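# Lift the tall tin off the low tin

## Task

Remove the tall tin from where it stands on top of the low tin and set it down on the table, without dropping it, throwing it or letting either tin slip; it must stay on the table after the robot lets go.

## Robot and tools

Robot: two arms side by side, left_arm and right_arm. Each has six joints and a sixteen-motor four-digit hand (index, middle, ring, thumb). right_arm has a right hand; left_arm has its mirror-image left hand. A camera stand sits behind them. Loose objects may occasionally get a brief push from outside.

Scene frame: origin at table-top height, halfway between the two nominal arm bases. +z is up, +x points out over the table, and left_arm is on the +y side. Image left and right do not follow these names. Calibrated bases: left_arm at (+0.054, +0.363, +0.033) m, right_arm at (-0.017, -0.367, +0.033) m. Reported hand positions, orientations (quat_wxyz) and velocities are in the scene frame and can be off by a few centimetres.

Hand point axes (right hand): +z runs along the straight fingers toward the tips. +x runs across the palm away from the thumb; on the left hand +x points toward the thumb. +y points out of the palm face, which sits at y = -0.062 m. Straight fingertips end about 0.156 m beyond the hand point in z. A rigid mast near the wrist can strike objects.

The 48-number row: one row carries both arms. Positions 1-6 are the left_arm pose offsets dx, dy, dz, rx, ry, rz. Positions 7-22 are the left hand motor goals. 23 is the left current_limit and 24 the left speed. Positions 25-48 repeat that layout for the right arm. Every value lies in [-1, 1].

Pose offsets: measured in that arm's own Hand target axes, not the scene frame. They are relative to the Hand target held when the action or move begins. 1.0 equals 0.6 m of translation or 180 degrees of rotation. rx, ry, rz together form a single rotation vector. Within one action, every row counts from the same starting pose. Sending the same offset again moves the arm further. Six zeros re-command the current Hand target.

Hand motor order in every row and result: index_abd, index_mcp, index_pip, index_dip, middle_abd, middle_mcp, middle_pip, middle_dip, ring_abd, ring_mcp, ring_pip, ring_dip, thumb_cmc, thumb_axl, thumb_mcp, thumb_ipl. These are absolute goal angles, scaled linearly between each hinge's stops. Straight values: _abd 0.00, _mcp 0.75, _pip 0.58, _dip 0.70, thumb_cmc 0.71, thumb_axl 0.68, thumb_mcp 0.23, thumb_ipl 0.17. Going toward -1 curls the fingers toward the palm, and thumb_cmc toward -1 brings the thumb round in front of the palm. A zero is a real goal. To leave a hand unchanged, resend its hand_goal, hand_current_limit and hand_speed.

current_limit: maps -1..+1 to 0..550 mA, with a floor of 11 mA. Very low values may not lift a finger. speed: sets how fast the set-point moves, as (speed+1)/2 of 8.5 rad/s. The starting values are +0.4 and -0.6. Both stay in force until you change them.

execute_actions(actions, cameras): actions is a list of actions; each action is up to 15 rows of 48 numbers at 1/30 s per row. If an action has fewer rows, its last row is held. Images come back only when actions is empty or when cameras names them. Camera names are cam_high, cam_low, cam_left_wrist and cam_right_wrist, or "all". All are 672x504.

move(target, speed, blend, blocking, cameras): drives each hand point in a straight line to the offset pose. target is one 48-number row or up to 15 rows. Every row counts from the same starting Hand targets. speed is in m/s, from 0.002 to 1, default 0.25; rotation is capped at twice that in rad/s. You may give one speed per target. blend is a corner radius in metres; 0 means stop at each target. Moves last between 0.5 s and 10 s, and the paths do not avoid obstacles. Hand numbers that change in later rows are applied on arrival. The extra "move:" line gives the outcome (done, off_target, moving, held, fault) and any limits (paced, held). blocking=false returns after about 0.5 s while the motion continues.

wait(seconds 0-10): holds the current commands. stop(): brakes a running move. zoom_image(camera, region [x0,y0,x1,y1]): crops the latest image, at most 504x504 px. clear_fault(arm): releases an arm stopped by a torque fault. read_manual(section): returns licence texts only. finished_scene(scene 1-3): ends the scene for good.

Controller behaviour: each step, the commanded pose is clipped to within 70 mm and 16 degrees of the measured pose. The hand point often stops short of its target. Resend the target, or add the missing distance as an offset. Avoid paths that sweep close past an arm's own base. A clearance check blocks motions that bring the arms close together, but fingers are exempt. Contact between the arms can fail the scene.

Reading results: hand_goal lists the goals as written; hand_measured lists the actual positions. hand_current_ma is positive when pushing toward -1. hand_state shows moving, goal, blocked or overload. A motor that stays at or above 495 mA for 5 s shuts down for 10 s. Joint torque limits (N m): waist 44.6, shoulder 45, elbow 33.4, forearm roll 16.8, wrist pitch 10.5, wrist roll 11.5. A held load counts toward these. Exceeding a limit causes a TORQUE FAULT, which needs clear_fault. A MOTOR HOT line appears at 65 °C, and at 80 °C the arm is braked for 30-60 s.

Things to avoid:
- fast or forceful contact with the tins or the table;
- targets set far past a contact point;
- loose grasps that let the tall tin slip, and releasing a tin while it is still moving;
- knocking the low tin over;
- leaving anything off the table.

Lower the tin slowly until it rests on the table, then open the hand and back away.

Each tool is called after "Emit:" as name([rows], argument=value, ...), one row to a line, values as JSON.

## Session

Emit:
execute_actions(actions=[])

Scene clock: 0.00 s.
left_arm: end_effector_position=(+0.6060, +0.2343, +0.2905) hand_goal=(+0.000, +0.754, +0.576, +0.696, +0.000, +0.754, +0.576, +0.696, +0.000, +0.754, +0.576, +0.696, +0.714, +0.678, +0.226, +0.168) hand_measured=(+0.000, +0.754, +0.576, +0.696, +0.000, +0.754, +0.576, +0.696, +0.000, +0.754, +0.576, +0.696, +0.714, +0.678, +0.226, +0.168) hand_current_ma=(+0, +0, +0, +0, +0, +0, +0, +0, +0, +0, +0, +0, +0, +0, +0, +0) hand_state=(goal, goal, goal, goal, goal, goal, goal, goal, goal, goal, goal, goal, goal, goal, goal, goal) hand_current_limit=0.40 hand_speed=-0.60 end_effector_quat_wxyz=(+0.584, -0.400, +0.687, +0.164) | right_arm: end_effector_position=(+0.3597, -0.6311, +0.2742) hand_goal=(+0.000, +0.754, +0.576, +0.696, +0.000, +0.754, +0.576, +0.696, +0.000, +0.754, +0.576, +0.696, +0.714, +0.678, +0.226, +0.168) hand_measured=(+0.000, +0.754, +0.576, +0.696, +0.000, +0.754, +0.576, +0.696, +0.000, +0.754, +0.576, +0.696, +0.714, +0.678, +0.226, +0.168) hand_current_ma=(+0, +0, +0, +0, +0, +0, +0, +0, +0, +0, +0, +0, +0, +0, +0, +0) hand_state=(goal, goal, goal, goal, goal, goal, goal, goal, goal, goal, goal, goal, goal, goal, goal, goal) hand_current_limit=0.40 hand_speed=-0.60 end_effector_quat_wxyz=(-0.008, -0.672, +0.740, -0.010)
Joint positions: left_arm=[-0.564 -0.673 -1.143 1.589 -1.261 -2.906] | right_arm=[-0.561 -0.446 -1.082 -0.036 -0.621 -2.009]
Joint velocities: within noise
Joint torques (N m): no reading
Motor temperatures (°C): left_arm=[25 26 26 27 31 31] | right_arm=[26 28 27 29 28 30]
Hand target: left_arm +0.6060, +0.2343, +0.2905; +0.584, -0.400, +0.687, +0.164 | right_arm +0.3597, -0.6311, +0.2742; -0.008, -0.672, +0.740, -0.010
camera_calibration:
cam_left_wrist: T_world_to_cam=[[0.450479, -0.142359, 0.881364, -0.533783], [-0.114659, -0.988255, -0.10102, 0.285168], [0.885393, -0.0555488, -0.461511, -0.263747], [0, 0, 0, 1]] pos_world=[0.506676, 0.191179, 0.377543]
cam_right_wrist: T_world_to_cam=[[-0.52407, 0.8512, -0.0284486, 0.771113], [0.569727, 0.37521, 0.731183, -0.224864], [0.633057, 0.366983, -0.681588, 0.312941], [0, 0, 0, 1]] pos_world=[0.334119, -0.686844, 0.39965]

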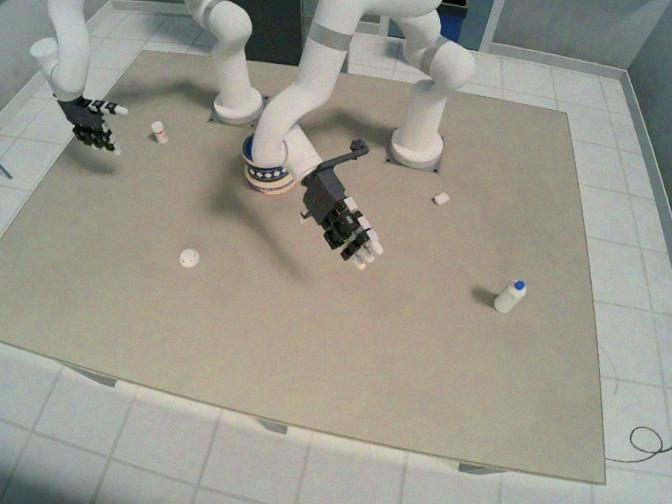

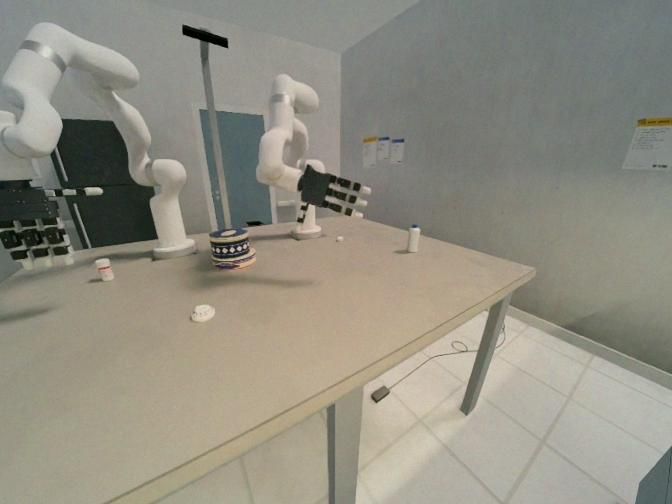

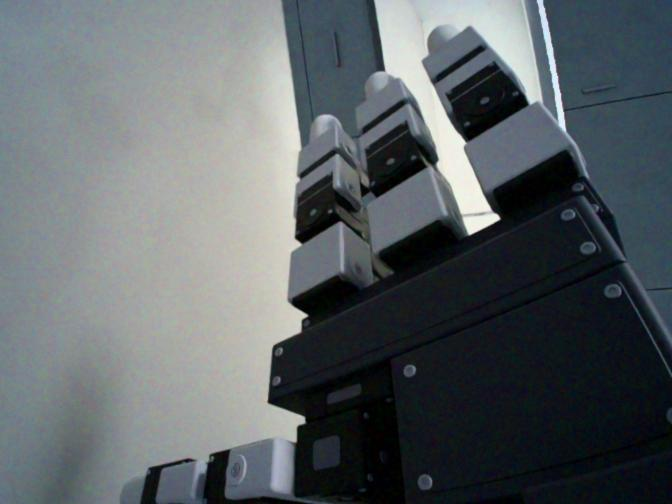

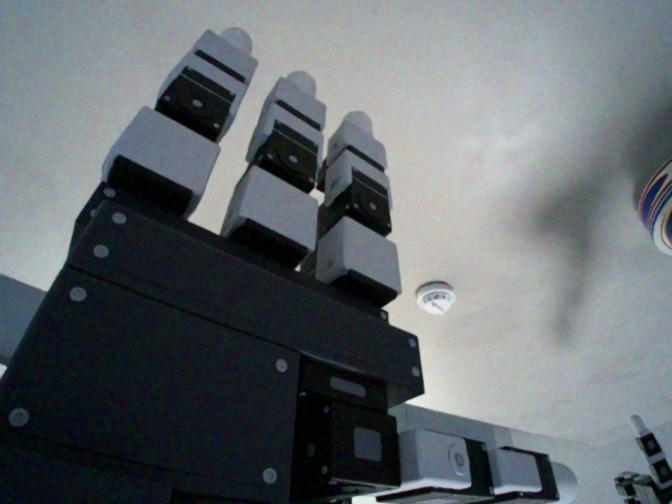

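Emit:
move([
  [-0.1527,0.0527,-0.3287,-0.5327,0.0796,-0.3518,-0.133,0.534,0.577,0.696,0,0.575,0.577,0.696,0.133,0.534,0.577,0.696,0.714,0.678,0.226,0.168,0.6,-0.6,-0.4415,0.0762,-0.1878,-0.0079,-0.0048,0.5529,-0.133,0.534,0.577,0.696,0,0.575,0.577,0.696,0.133,0.534,0.577,0.696,0.714,0.678,0.226,0.168,0.6,-0.6],
], cameras=["all"], speed=0.35)

Emit:
zoom_image(camera="cam_high", region=[210, 120, 320, 220])

Emit:
zoom_image(camera="cam_low", region=[190, 210, 280, 280])

Scene clock: 7.33 s.
left_arm: end_effector_position=(+0.4499, +0.1504, +0.4205) hand_goal=(-0.132, +0.534, +0.578, +0.696, +0.000, +0.576, +0.578, +0.696, +0.134, +0.534, +0.578, +0.696, +0.714, +0.678, +0.226, +0.168) hand_measured=(-0.124, +0.534, +0.576, +0.696, +0.002, +0.576, +0.576, +0.696, +0.136, +0.534, +0.576, +0.696, +0.714, +0.678, +0.224, +0.168) hand_current_ma=(+2, +0, +0, +0, +0, +0, +0, +0, +0, +0, +0, +0, +0, +0, +0, +0) hand_state=(goal, goal, goal, goal, goal, goal, goal, goal, goal, goal, goal, goal, goal, goal, goal, goal) hand_current_limit=0.60 hand_speed=-0.60 end_effector_quat_wxyz=(-0.034, +0.958, -0.126, -0.257) | right_arm: end_effector_position=(+0.3393, -0.3602, +0.3798) hand_goal=(-0.132, +0.534, +0.578, +0.696, +0.000, +0.576, +0.578, +0.696, +0.134, +0.534, +0.578, +0.696, +0.714, +0.678, +0.226, +0.168) hand_measured=(-0.128, +0.540, +0.576, +0.696, +0.000, +0.580, +0.576, +0.696, +0.130, +0.538, +0.576, +0.696, +0.714, +0.678, +0.224, +0.168) hand_current_ma=(+2, +4, +0, +0, +0, +3, +0, +0, -2, +3, +0, +0, +0, +0, -2, +0) hand_state=(goal, goal, goal, goal, goal, goal, goal, goal, goal, goal, goal, goal, goal, goal, goal, goal) hand_current_limit=0.60 hand_speed=-0.60 end_effector_quat_wxyz=(+0.000, +0.131, +0.991, +0.000)
Joint positions: left_arm=[-0.25 -0.266 -1.157 -0.017 -1.415 -3.168] | right_arm=[-0.217 0.251 -0.584 -0.001 -0.834 0.043]
Joint torques (N m): left_arm=[7.47 35.89 -9.96 -1.53 0.75 -1.35] | right_arm=[10.85 34.65 -11.01 -1.33 -1.74 0.93]
Hand target: left_arm +0.4499, +0.1504, +0.4205; -0.034, +0.958, -0.126, -0.257 | right_arm +0.3393, -0.3602, +0.3798; +0.000, +0.131, +0.991, +0.000
Off the commanded pose: left_arm 0.000 m, 0 deg | right_arm 0.000 m, 0 deg.
move: done
camera_calibration:
cam_left_wrist: T_world_to_cam=[[-0.466188, 0.783653, 0.410557, -0.118843], [0.861544, 0.296698, 0.411962, -0.650723], [0.201024, 0.545764, -0.813468, 0.295264], [0, 0, 0, 1]] pos_world=[0.445868, 0.125055, 0.557053]
cam_right_wrist: T_world_to_cam=[[0.926689, 0.375796, -0.00490401, -0.139581], [0.256069, -0.621793, 0.740136, -0.64817], [0.275091, -0.687132, -0.672439, 0.0367608], [0, 0, 0, 1]] pos_world=[0.285213, -0.325314, 0.503769]

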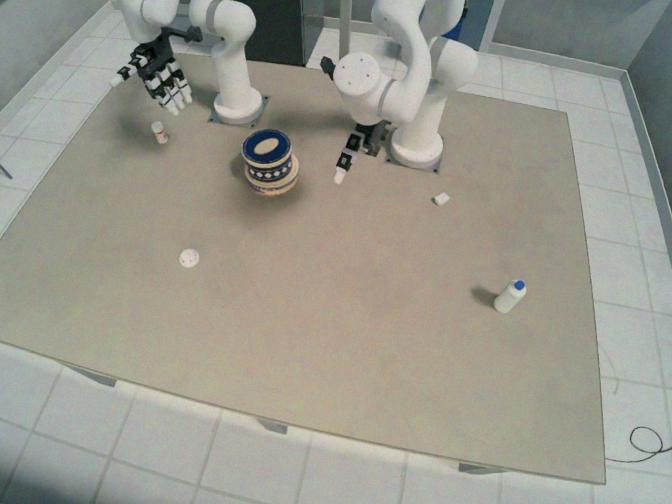

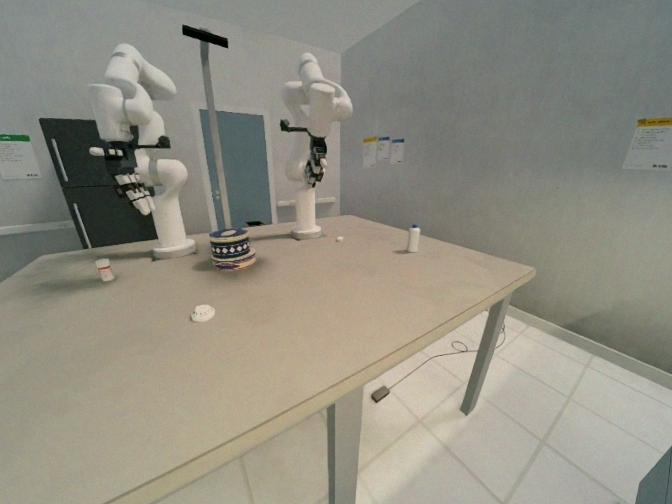

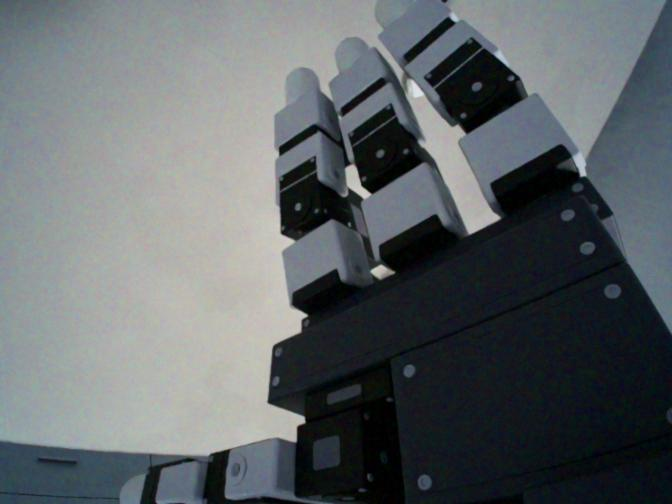

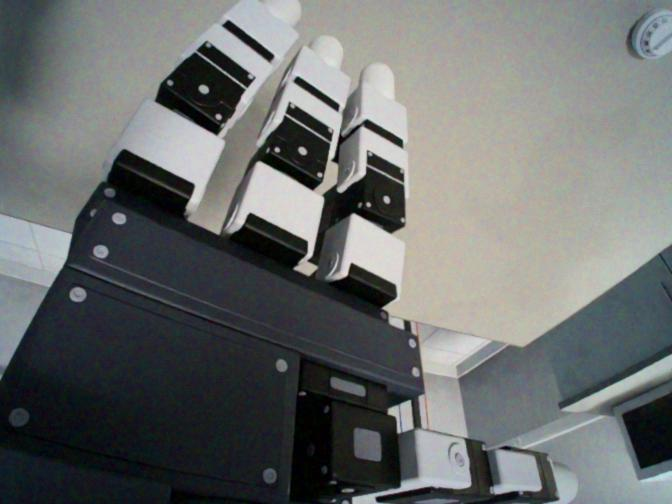

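Scaled by 4.582 from the camera's 672x504 image, which has a finer 960x720 frame.

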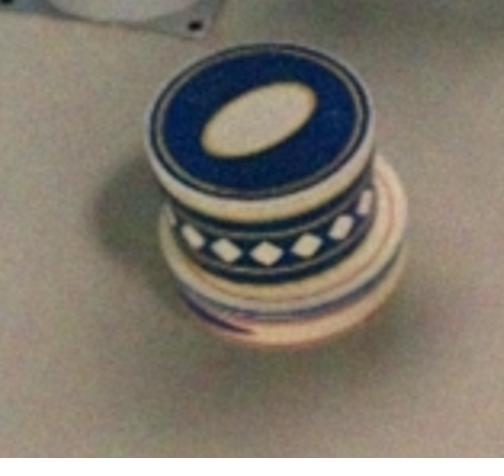

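Scaled by 5.600 from the camera's 672x504 image, which has a finer 960x720 frame.

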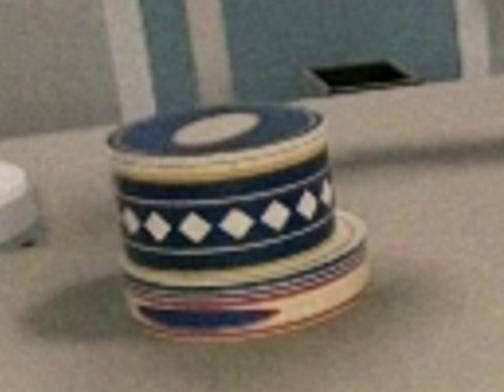

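Emit:
zoom_image(camera="cam_high", region=[100, 20, 220, 140])

Emit:
zoom_image(camera="cam_low", region=[80, 130, 180, 230])

Emit:
zoom_image(camera="cam_high", region=[300, 100, 420, 200])

Emit:
zoom_image(camera="cam_low", region=[270, 110, 350, 200])

Scaled by 4.200 from the camera's 672x504 image, which has a finer 960x720 frame.

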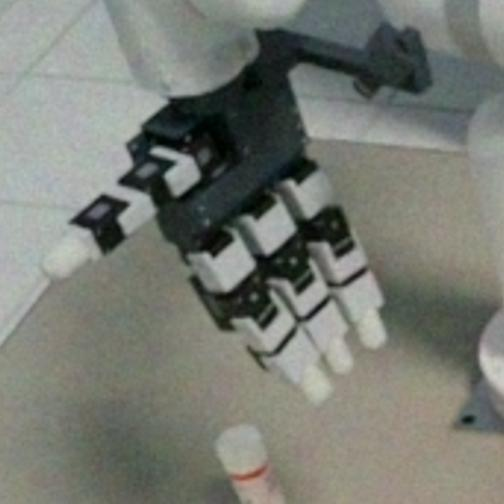

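Scaled by 5.040 from the camera's 672x504 image, which has a finer 960x720 frame.

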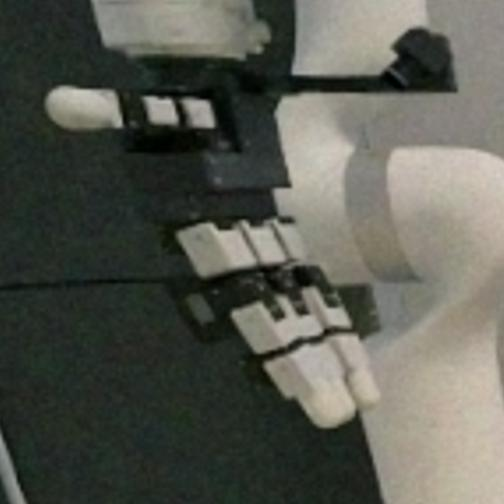

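Scaled by 4.200 from the camera's 672x504 image, which has a finer 960x720 frame.

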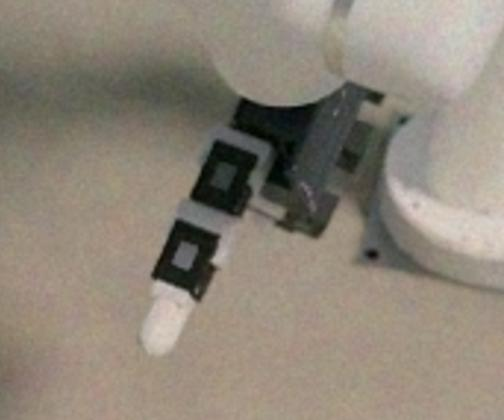

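Scaled by 5.600 from the camera's 672x504 image, which has a finer 960x720 frame.

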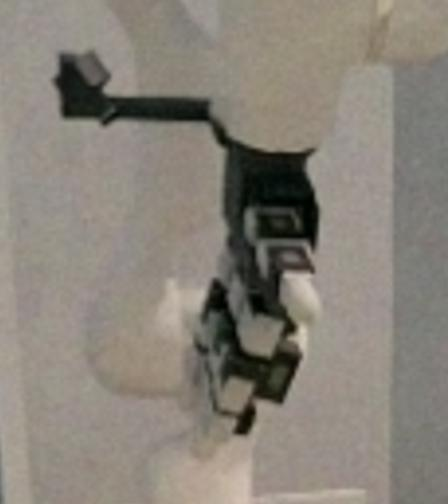

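Emit:
zoom_image(camera="cam_low", region=[205, 225, 260, 275])

Emit:
zoom_image(camera="cam_high", region=[235, 122, 305, 202])

Scaled by 9.164 from the camera's 672x504 image, which has a finer 960x720 frame.

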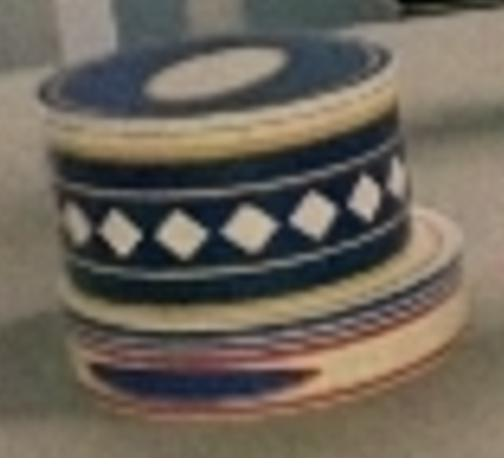

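Scaled by 6.300 from the camera's 672x504 image, which has a finer 960x720 frame.

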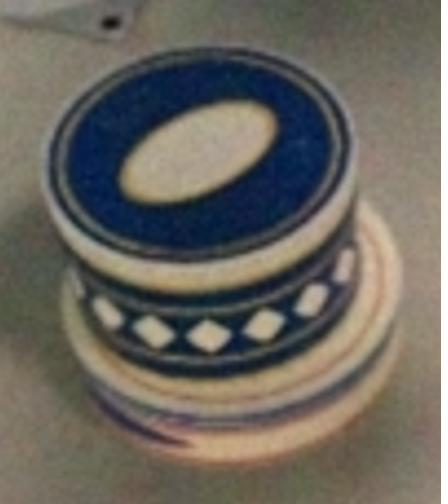

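Emit:
move(target=[0.1308,0.3442,0.2142,0,0,0,-0.133,0.534,0.577,0.696,0,0.575,0.577,0.696,0.133,0.534,0.577,0.696,0.714,0.678,0.226,0.168,0.6,-0.6,0.1067,0.2190,0.1463,0,0,0,-0.133,0.534,0.577,0.696,0,0.575,0.577,0.696,0.133,0.534,0.577,0.696,0.714,0.678,0.226,0.168,0.6,-0.6], cameras=["all"], speed=0.2)

Emit:
zoom_image(camera="cam_high", region=[190, 80, 330, 200])

Emit:
zoom_image(camera="cam_low", region=[170, 160, 290, 280])

Scene clock: 12.97 s.
left_arm: end_effector_position=(+0.4000, -0.0500, +0.2700) hand_goal=(-0.132, +0.534, +0.578, +0.696, +0.000, +0.576, +0.578, +0.696, +0.134, +0.534, +0.578, +0.696, +0.714, +0.678, +0.226, +0.168) hand_measured=(-0.124, +0.536, +0.578, +0.696, +0.002, +0.578, +0.578, +0.696, +0.136, +0.536, +0.578, +0.696, +0.716, +0.678, +0.224, +0.168) hand_current_ma=(+2, +0, +0, +0, +0, +0, +0, +0, +0, +0, +0, +0, +0, +0, +0, +0) hand_state=(goal, goal, goal, goal, goal, goal, goal, goal, goal, goal, goal, goal, goal, goal, goal, goal) hand_current_limit=0.60 hand_speed=-0.60 end_effector_quat_wxyz=(-0.034, +0.958, -0.126, -0.257) | right_arm: end_effector_position=(+0.3115, -0.2168, +0.2918) hand_goal=(-0.132, +0.534, +0.578, +0.696, +0.000, +0.576, +0.578, +0.696, +0.134, +0.534, +0.578, +0.696, +0.714, +0.678, +0.226, +0.168) hand_measured=(-0.128, +0.538, +0.576, +0.696, +0.000, +0.580, +0.576, +0.696, +0.130, +0.538, +0.576, +0.696, +0.714, +0.678, +0.224, +0.168) hand_current_ma=(+2, +3, +0, +0, +0, +2, +0, +0, -2, +3, +0, +0, +0, +0, -2, +0) hand_state=(goal, goal, goal, goal, goal, goal, goal, goal, goal, goal, goal, goal, goal, goal, goal, goal) hand_current_limit=0.60 hand_speed=-0.60 end_effector_quat_wxyz=(+0.000, +0.131, +0.991, +0.000)
Joint positions: left_arm=[-0.616 -0.555 -1.182 -0.217 -1.126 -3.397] | right_arm=[0.256 0.179 -0.416 -0.001 -0.594 0.518]
Joint torques (N m): left_arm=[-4.24 9.41 -25.53 -1.8 0.78 -1.33] | right_arm=[11.46 1.17 -27.18 -1.59 1.85 0.9]
Hand target: left_arm +0.4000, -0.0500, +0.2700; -0.034, +0.958, -0.126, -0.257 | right_arm +0.3116, -0.2167, +0.2919; +0.000, +0.131, +0.991, +0.000
Off the commanded pose: left_arm 0.000 m, 0 deg | right_arm 0.000 m, 0 deg.
move: done
camera_calibration:
cam_left_wrist: T_world_to_cam=[[-0.46628, 0.783659, 0.410441, 0.0768108], [0.861492, 0.296812, 0.411988, -0.486255], [0.201035, 0.545693, -0.813513, 0.292248], [0, 0, 0, 1]] pos_world=[0.395968, -0.075345, 0.406553]
cam_right_wrist: T_world_to_cam=[[0.926684, 0.375806, -0.00519441, -0.168017], [0.25629, -0.621746, 0.740099, -0.486787], [0.274904, -0.68717, -0.672477, 0.0838259], [0, 0, 0, 1]] pos_world=[0.257414, -0.181914, 0.415769]

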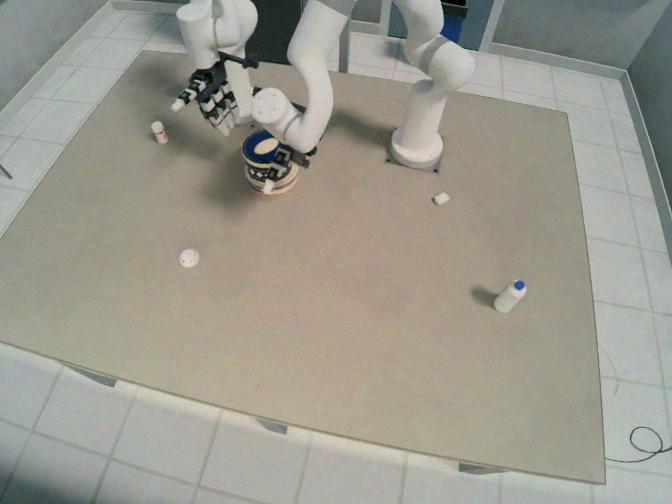

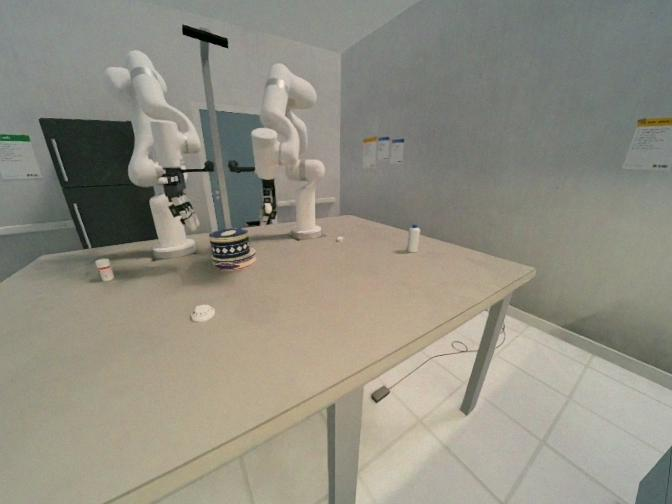

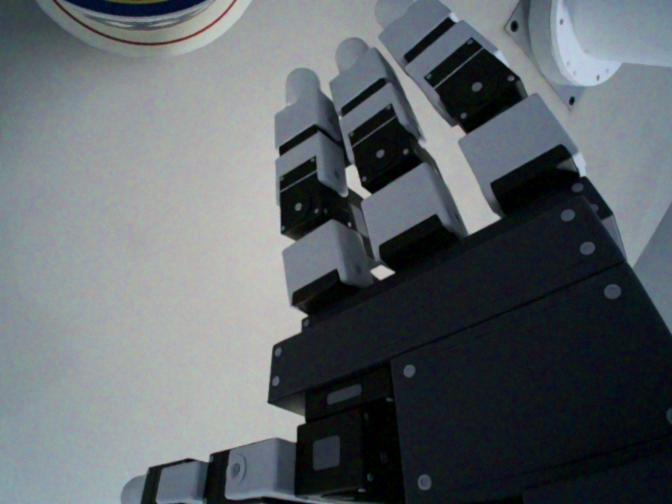

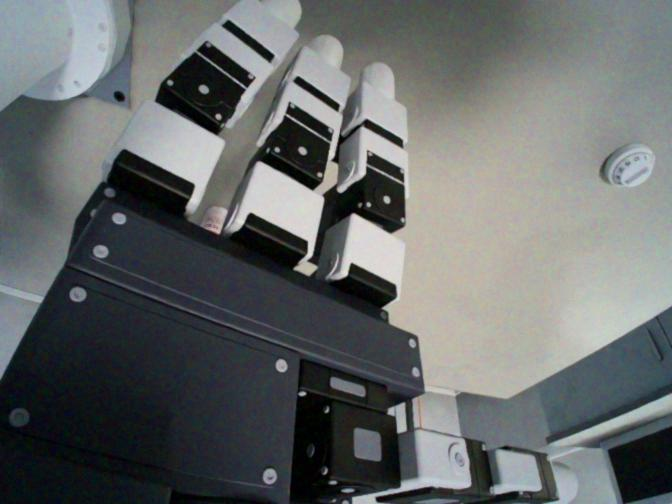

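Scaled by 3.600 from the camera's 672x504 image, which has a finer 960x720 frame.

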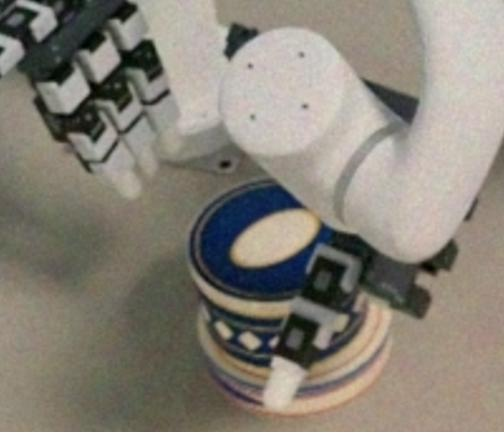

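Scaled by 4.200 from the camera's 672x504 image, which has a finer 960x720 frame.

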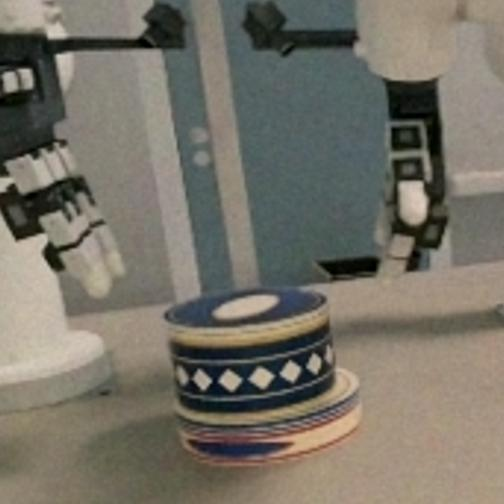

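Emit:
move(target=[0.0783,0.0473,0.1175,0,0,0,-0.133,0.534,0.577,0.696,0,0.575,0.577,0.696,0.133,0.534,0.577,0.696,0.714,0.678,0.226,0.168,0.6,-0.6,0.0087,0.0323,0.1330,0,0,0,-0.133,0.534,0.577,0.696,0,0.575,0.577,0.696,0.133,0.534,0.577,0.696,0.714,0.678,0.226,0.168,0.6,-0.6], cameras=["all"], speed=0.12)

Emit:
zoom_image(camera="cam_high", region=[200, 90, 320, 200])

Emit:
zoom_image(camera="cam_low", region=[180, 190, 280, 280])

Scene clock: 14.57 s.
left_arm: end_effector_position=(+0.3979, -0.0788, +0.1854) hand_goal=(-0.132, +0.534, +0.578, +0.696, +0.000, +0.576, +0.578, +0.696, +0.134, +0.534, +0.578, +0.696, +0.714, +0.678, +0.226, +0.168) hand_measured=(-0.124, +0.536, +0.578, +0.696, +0.002, +0.578, +0.578, +0.696, +0.136, +0.536, +0.578, +0.696, +0.716, +0.678, +0.224, +0.168) hand_current_ma=(+2, +0, +0, +0, +0, +0, +0, +0, +0, +0, +0, +0, +0, +0, +0, +0) hand_state=(goal, goal, goal, goal, goal, goal, goal, goal, goal, goal, goal, goal, goal, goal, goal, goal) hand_current_limit=0.60 hand_speed=-0.60 end_effector_quat_wxyz=(-0.034, +0.958, -0.126, -0.257) | right_arm: end_effector_position=(+0.3115, -0.1967, +0.2121) hand_goal=(-0.132, +0.534, +0.578, +0.696, +0.000, +0.576, +0.578, +0.696, +0.134, +0.534, +0.578, +0.696, +0.714, +0.678, +0.226, +0.168) hand_measured=(-0.128, +0.538, +0.576, +0.696, +0.000, +0.580, +0.576, +0.696, +0.130, +0.538, +0.576, +0.696, +0.714, +0.678, +0.224, +0.168) hand_current_ma=(+2, +3, +0, +0, +0, +2, +0, +0, -2, +3, +0, +0, +0, +0, -2, +0) hand_state=(goal, goal, goal, goal, goal, goal, goal, goal, goal, goal, goal, goal, goal, goal, goal, goal) hand_current_limit=0.60 hand_speed=-0.60 end_effector_quat_wxyz=(+0.000, +0.131, +0.991, +0.000)
Joint positions: left_arm=[-0.656 -0.723 -1.222 -0.257 -0.996 -3.387] | right_arm=[0.321 -0.05 -0.38 -0.002 -0.33 0.584]
Joint torques (N m): left_arm=[-6.15 11.29 -24.3 -2.26 0.91 1.25] | right_arm=[11.73 6.8 -31.24 -1.41 1.89 0.87]
Hand target: left_arm +0.3979, -0.0788, +0.1854; -0.034, +0.958, -0.126, -0.257 | right_arm +0.3116, -0.1967, +0.2121; +0.000, +0.131, +0.991, +0.000
Off the commanded pose: left_arm 0.000 m, 0 deg | right_arm 0.000 m, 0 deg.
move: done
camera_calibration:
cam_left_wrist: T_world_to_cam=[[-0.466239, 0.783673, 0.41046, 0.133182], [0.861514, 0.296775, 0.411969, -0.441021], [0.201035, 0.545693, -0.813513, 0.239618], [0, 0, 0, 1]] pos_world=[0.393868, -0.104245, 0.321953]
cam_right_wrist: T_world_to_cam=[[0.926657, 0.375876, -0.00500192, -0.176086], [0.25617, -0.621694, 0.740185, -0.415382], [0.275108, -0.687179, -0.672385, 0.0438606], [0, 0, 0, 1]] pos_world=[0.257513, -0.161914, 0.33607]

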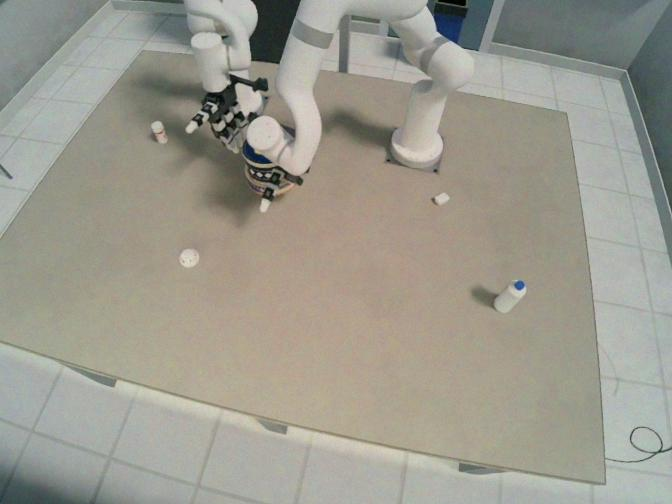

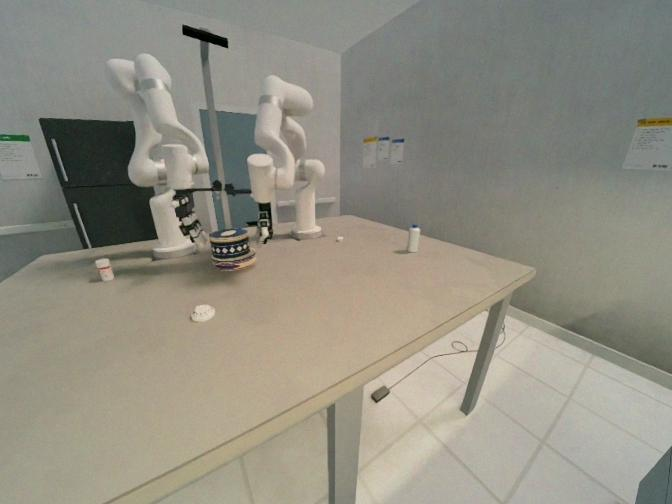

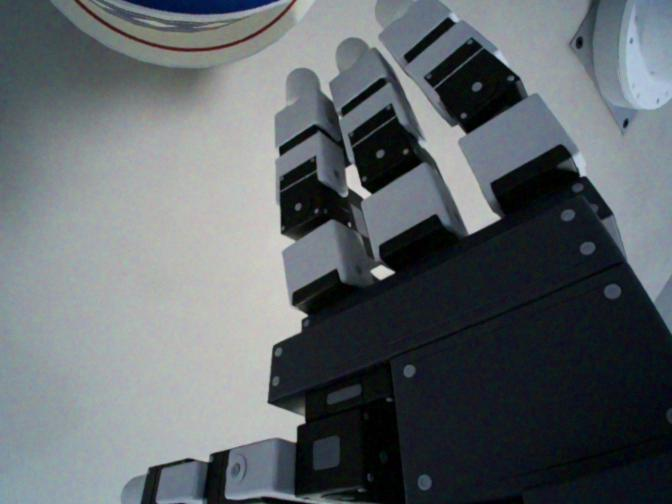

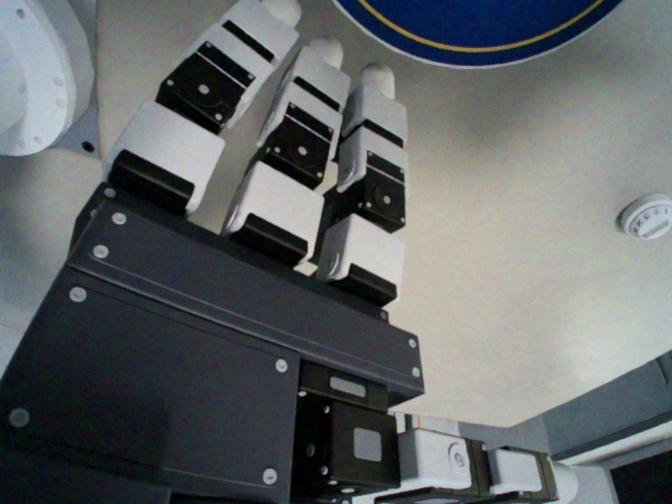

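Scaled by 4.200 from the camera's 672x504 image, which has a finer 960x720 frame.

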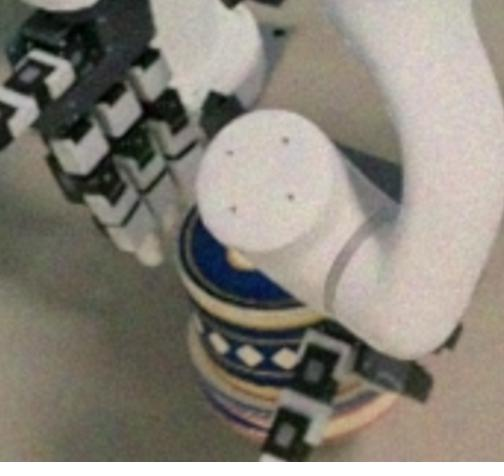

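Scaled by 5.040 from the camera's 672x504 image, which has a finer 960x720 frame.

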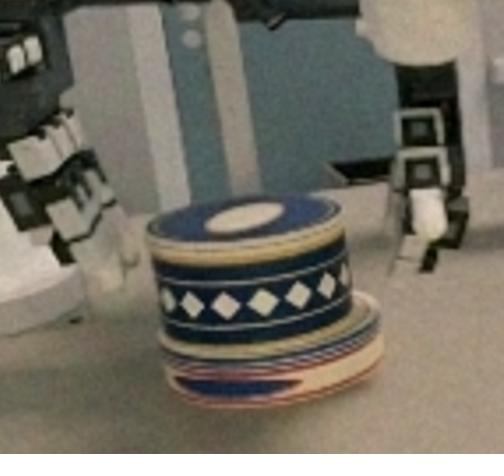

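Emit:
move(target=[0,0.045,0,0,0,0,-0.133,0.534,0.577,0.696,0,0.575,0.577,0.696,0.133,0.534,0.577,0.696,0.714,0.678,0.226,0.168,0.6,-0.6,0,0.045,0,0,0,0,-0.133,0.534,0.577,0.696,0,0.575,0.577,0.696,0.133,0.534,0.577,0.696,0.714,0.678,0.226,0.168,0.6,-0.6], cameras=["all"], speed=0.05)

Emit:
zoom_image(camera="cam_high", region=[200, 90, 320, 200])

Emit:
zoom_image(camera="cam_low", region=[180, 190, 280, 280])

Scene clock: 15.93 s.
left_arm: end_effector_position=(+0.3909, -0.1049, +0.1854) hand_goal=(-0.132, +0.534, +0.578, +0.696, +0.000, +0.576, +0.578, +0.696, +0.134, +0.534, +0.578, +0.696, +0.714, +0.678, +0.226, +0.168) hand_measured=(-0.124, +0.536, +0.578, +0.696, +0.002, +0.578, +0.578, +0.696, +0.136, +0.536, +0.578, +0.696, +0.716, +0.678, +0.224, +0.168) hand_current_ma=(+2, +0, +0, +0, +0, +0, +0, +0, +0, +0, +0, +0, +0, +0, +0, +0) hand_state=(goal, goal, goal, goal, goal, goal, goal, goal, goal, goal, goal, goal, goal, goal, goal, goal) hand_current_limit=0.60 hand_speed=-0.60 end_effector_quat_wxyz=(-0.034, +0.958, -0.126, -0.257) | right_arm: end_effector_position=(+0.3186, -0.1706, +0.2121) hand_goal=(-0.132, +0.534, +0.578, +0.696, +0.000, +0.576, +0.578, +0.696, +0.134, +0.534, +0.578, +0.696, +0.714, +0.678, +0.226, +0.168) hand_measured=(-0.128, +0.542, +0.580, +0.696, +0.000, +0.582, +0.580, +0.696, +0.132, +0.542, +0.580, +0.696, +0.714, +0.678, +0.224, +0.168) hand_current_ma=(+2, +7, +1, +0, +0, +6, +1, +0, -1, +7, +1, +0, +0, +0, -2, +0) hand_state=(goal, goal, goal, goal, goal, goal, goal, goal, goal, goal, goal, goal, goal, goal, goal, goal) hand_current_limit=0.60 hand_speed=-0.60 end_effector_quat_wxyz=(+0.000, +0.131, +0.991, +0.000)
Joint positions: left_arm=[-0.696 -0.746 -1.263 -0.277 -1.008 -3.415] | right_arm=[0.393 -0.087 -0.42 -0.002 -0.334 0.655]
Joint torques (N m): left_arm=[-7.14 11.76 -24.16 -2.47 -2.18 -1.31] | right_arm=[12.37 8.48 -31.72 -1.54 -1.55 0.95]
Hand target: left_arm +0.3909, -0.1049, +0.1854; -0.034, +0.958, -0.126, -0.257 | right_arm +0.3186, -0.1706, +0.2121; +0.000, +0.131, +0.991, +0.000
Off the commanded pose: left_arm 0.000 m, 0 deg | right_arm 0.000 m, 0 deg.
move: done
camera_calibration:
cam_left_wrist: T_world_to_cam=[[-0.466265, 0.783605, 0.410562, 0.150262], [0.861525, 0.296806, 0.411923, -0.427259], [0.200928, 0.545775, -0.813485, 0.255256], [0, 0, 0, 1]] pos_world=[0.386869, -0.130245, 0.321953]
cam_right_wrist: T_world_to_cam=[[0.926689, 0.375796, -0.00490401, -0.192435], [0.256069, -0.621793, 0.740136, -0.400919], [0.275091, -0.687132, -0.672439, 0.0598988], [0, 0, 0, 1]] pos_world=[0.264513, -0.135814, 0.336069]

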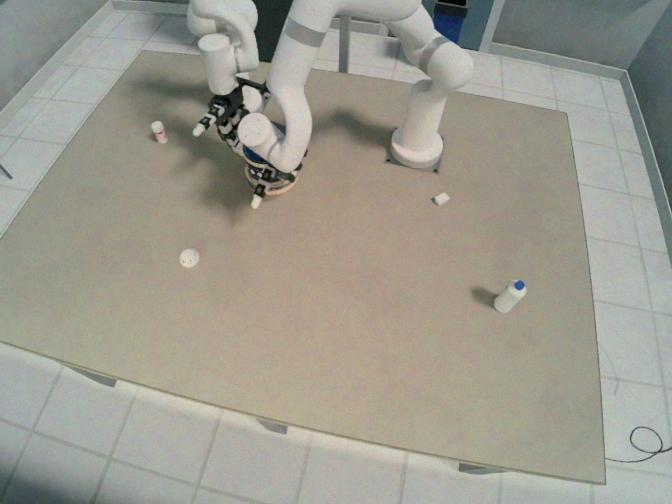

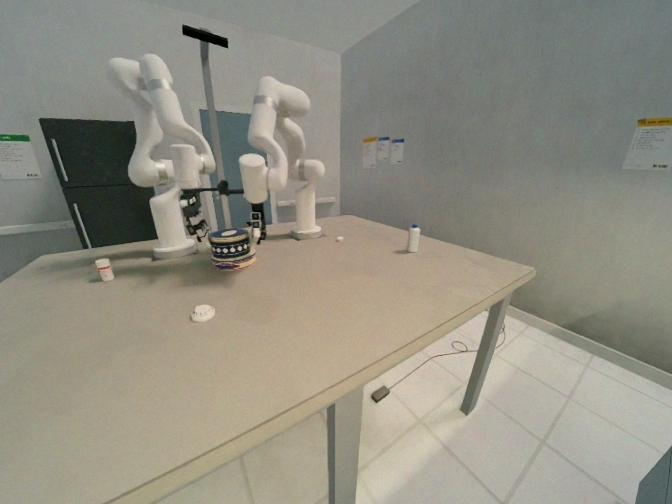

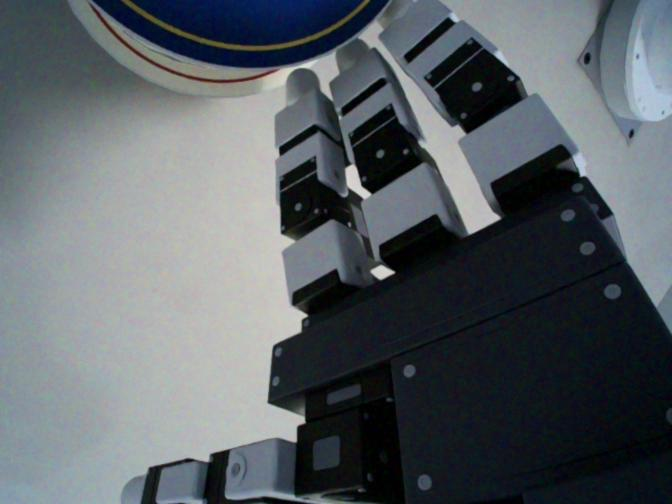

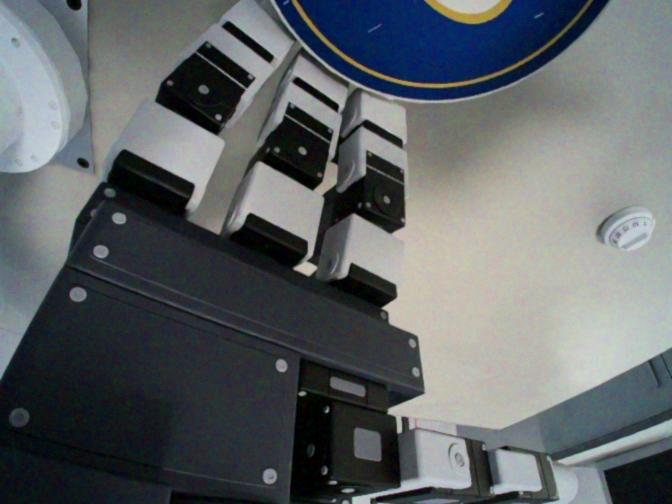

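Scaled by 4.200 from the camera's 672x504 image, which has a finer 960x720 frame.

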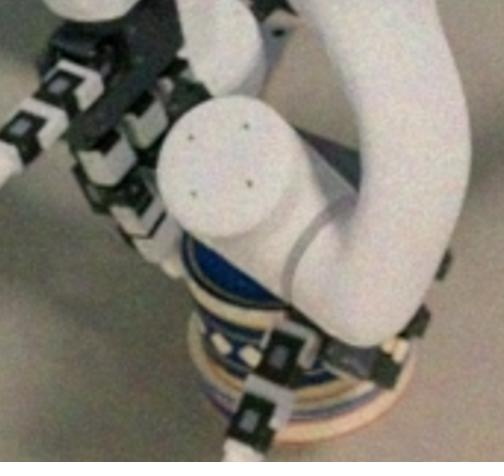

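Scaled by 5.040 from the camera's 672x504 image, which has a finer 960x720 frame.

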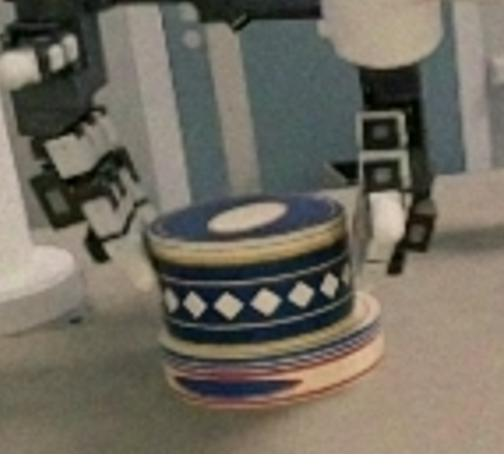

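Emit:
move(target=[0,0.0167,0,0,0,0,-0.133,0.534,0.577,0.696,0,0.575,0.577,0.696,0.133,0.534,0.577,0.696,0.714,0.678,0.226,0.168,0.6,-0.6,0,0.0167,0,0,0,0,-0.133,0.534,0.577,0.696,0,0.575,0.577,0.696,0.133,0.534,0.577,0.696,0.714,0.678,0.226,0.168,0.6,-0.6], cameras=["cam_low"], speed=0.03)

Emit:
zoom_image(camera="cam_low", region=[180, 190, 280, 280])

Scene clock: 17.07 s.
left_arm: end_effector_position=(+0.3883, -0.1146, +0.1854) hand_goal=(-0.132, +0.534, +0.578, +0.696, +0.000, +0.576, +0.578, +0.696, +0.134, +0.534, +0.578, +0.696, +0.714, +0.678, +0.226, +0.168) hand_measured=(-0.126, +0.548, +0.586, +0.698, +0.002, +0.594, +0.588, +0.698, +0.134, +0.568, +0.596, +0.704, +0.716, +0.678, +0.224, +0.168) hand_current_ma=(+1, +8, +3, +0, +0, +12, +4, +0, +0, +37, +11, +2, +0, +0, +0, +0) hand_state=(goal, goal, goal, goal, goal, goal, goal, goal, goal, blocked, goal, goal, goal, goal, goal, goal) hand_current_limit=0.60 hand_speed=-0.60 end_effector_quat_wxyz=(-0.034, +0.958, -0.126, -0.257) | right_arm: end_effector_position=(+0.3212, -0.1610, +0.2121) hand_goal=(-0.132, +0.534, +0.578, +0.696, +0.000, +0.576, +0.578, +0.696, +0.134, +0.534, +0.578, +0.696, +0.714, +0.678, +0.226, +0.168) hand_measured=(-0.128, +0.568, +0.594, +0.702, +0.000, +0.608, +0.594, +0.702, +0.130, +0.568, +0.594, +0.704, +0.714, +0.678, +0.224, +0.168) hand_current_ma=(+2, +64, +19, +4, +0, +59, +20, +5, -3, +62, +20, +6, +0, +0, -2, +0) hand_state=(goal, blocked, goal, goal, goal, blocked, goal, goal, goal, blocked, goal, goal, goal, goal, goal, goal) hand_current_limit=0.60 hand_speed=-0.60 end_effector_quat_wxyz=(+0.000, +0.131, +0.991, +0.000)
Joint positions: left_arm=[-0.711 -0.755 -1.279 -0.284 -1.013 -3.426] | right_arm=[0.418 -0.101 -0.436 -0.002 -0.335 0.68]
Joint torques (N m): left_arm=[-8.32 10.86 -24.03 -4.08 -1.86 -1.37] | right_arm=[11.85 8.36 -32.94 -1.16 -1.06 0.92]
Hand target: left_arm +0.3883, -0.1146, +0.1854; -0.034, +0.958, -0.126, -0.257 | right_arm +0.3212, -0.1610, +0.2121; +0.000, +0.131, +0.991, +0.000
Off the commanded pose: left_arm 0.000 m, 0 deg | right_arm 0.000 m, 0 deg.
move: done
Images, in order (width x height): cam_low 672x504.

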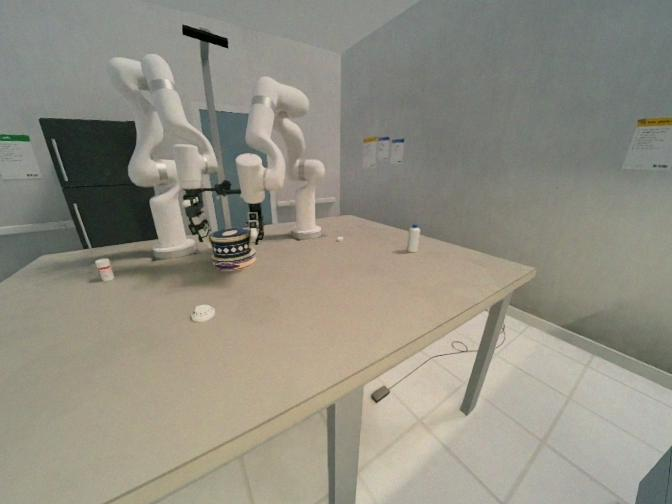

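Scaled by 5.040 from the camera's 672x504 image, which has a finer 960x720 frame.

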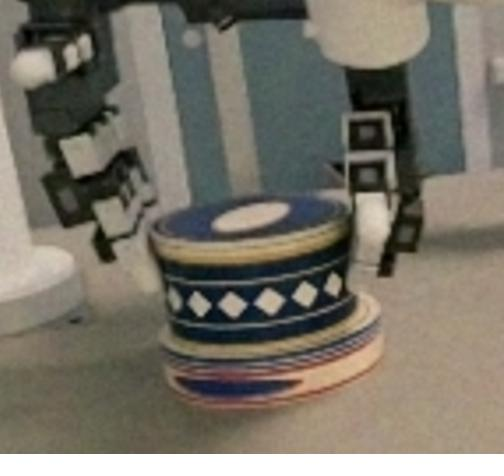

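Emit:
move([
  [-0.0058,0.0067,0.0033,0,0,0,-0.133,0.48,0.545,0.68,0,0.52,0.545,0.68,0.133,0.48,0.545,0.68,0.714,0.678,0.226,0.168,0.75,-0.9,0,0.0067,0,0,0,0,-0.133,0.48,0.545,0.68,0,0.52,0.545,0.68,0.133,0.48,0.545,0.68,0.714,0.678,0.226,0.168,0.75,-0.9],
  [-0.0058,0.01,0.0033,0,0,0,-0.133,0.43,0.51,0.665,0,0.47,0.51,0.665,0.133,0.43,0.51,0.665,0.714,0.678,0.226,0.168,0.75,-0.9,0,0.01,0,0,0,0,-0.133,0.43,0.51,0.665,0,0.47,0.51,0.665,0.133,0.43,0.51,0.665,0.714,0.678,0.226,0.168,0.75,-0.9],
], cameras=["cam_high","cam_low"], speed=0.03)

Emit:
zoom_image(camera="cam_low", region=[180, 190, 280, 280])

Scene clock: 19.10 s.
left_arm: end_effector_position=(+0.3829, -0.1194, +0.1854) hand_goal=(-0.132, +0.430, +0.510, +0.666, +0.000, +0.470, +0.510, +0.666, +0.134, +0.430, +0.510, +0.666, +0.714, +0.678, +0.226, +0.168) hand_measured=(-0.128, +0.564, +0.608, +0.704, -0.004, +0.608, +0.600, +0.706, +0.126, +0.586, +0.604, +0.704, +0.716, +0.678, +0.224, +0.168) hand_current_ma=(+0, +368, +194, +37, -1, +390, +168, +43, -2, +481, +178, +39, +0, +0, +0, +0) hand_state=(goal, blocked, blocked, blocked, goal, blocked, blocked, blocked, goal, blocked, blocked, blocked, goal, goal, goal, goal) hand_current_limit=0.75 hand_speed=-0.90 end_effector_quat_wxyz=(-0.034, +0.958, -0.126, -0.257) | right_arm: end_effector_position=(+0.3227, -0.1552, +0.2121) hand_goal=(-0.132, +0.430, +0.510, +0.666, +0.000, +0.470, +0.510, +0.666, +0.134, +0.430, +0.510, +0.666, +0.714, +0.678, +0.226, +0.168) hand_measured=(-0.128, +0.584, +0.598, +0.702, +0.000, +0.628, +0.606, +0.706, +0.126, +0.592, +0.606, +0.710, +0.714, +0.678, +0.224, +0.168) hand_current_ma=(+2, +480, +226, +64, +0, +481, +257, +72, -7, +481, +257, +84, +0, +0, -2, +0) hand_state=(goal, blocked, blocked, blocked, goal, blocked, blocked, blocked, goal, blocked, blocked, blocked, goal, goal, goal, goal) hand_current_limit=0.75 hand_speed=-0.90 end_effector_quat_wxyz=(+0.000, +0.131, +0.991, +0.000)
Joint positions: left_arm=[-0.723 -0.753 -1.277 -0.291 -1.01 -3.432] | right_arm=[0.432 -0.11 -0.446 -0.003 -0.337 0.695]
Joint torques (N m): left_arm=[-13.79 10.62 -25.08 -8.63 -1.34 -1.25] | right_arm=[17.03 9.05 -37.36 1.96 0.18 0.96]
Hand target: left_arm +0.3828, -0.1194, +0.1854; -0.034, +0.958, -0.126, -0.257 | right_arm +0.3227, -0.1552, +0.2121; +0.000, +0.131, +0.991, +0.000
Off the commanded pose: left_arm 0.000 m, 0 deg | right_arm 0.000 m, 0 deg.
move: done
Images, in order (width x height): cam_high 672x504, cam_low 672x504.

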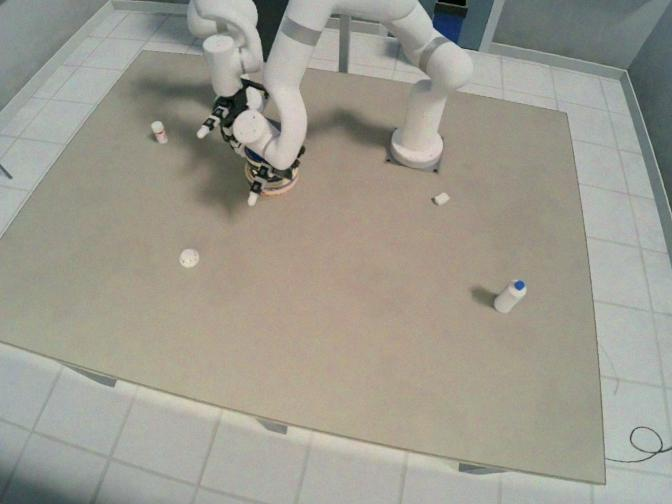

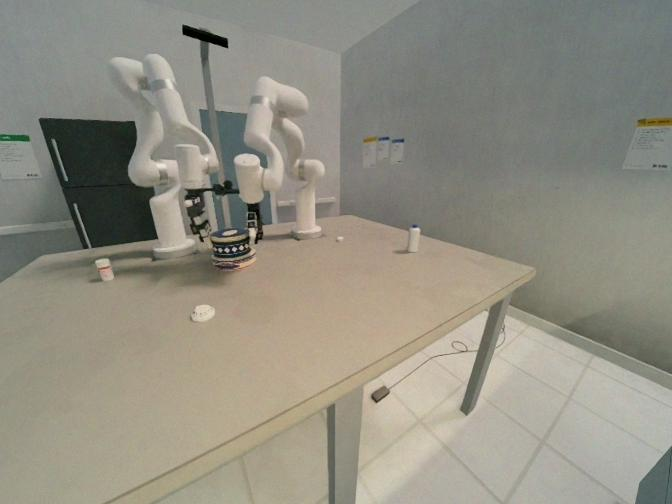

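Scaled by 5.040 from the camera's 672x504 image, which has a finer 960x720 frame.

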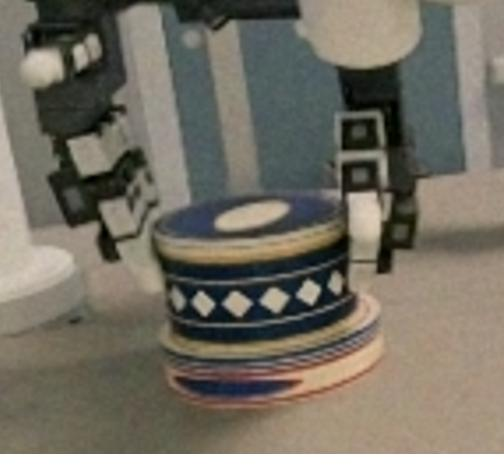

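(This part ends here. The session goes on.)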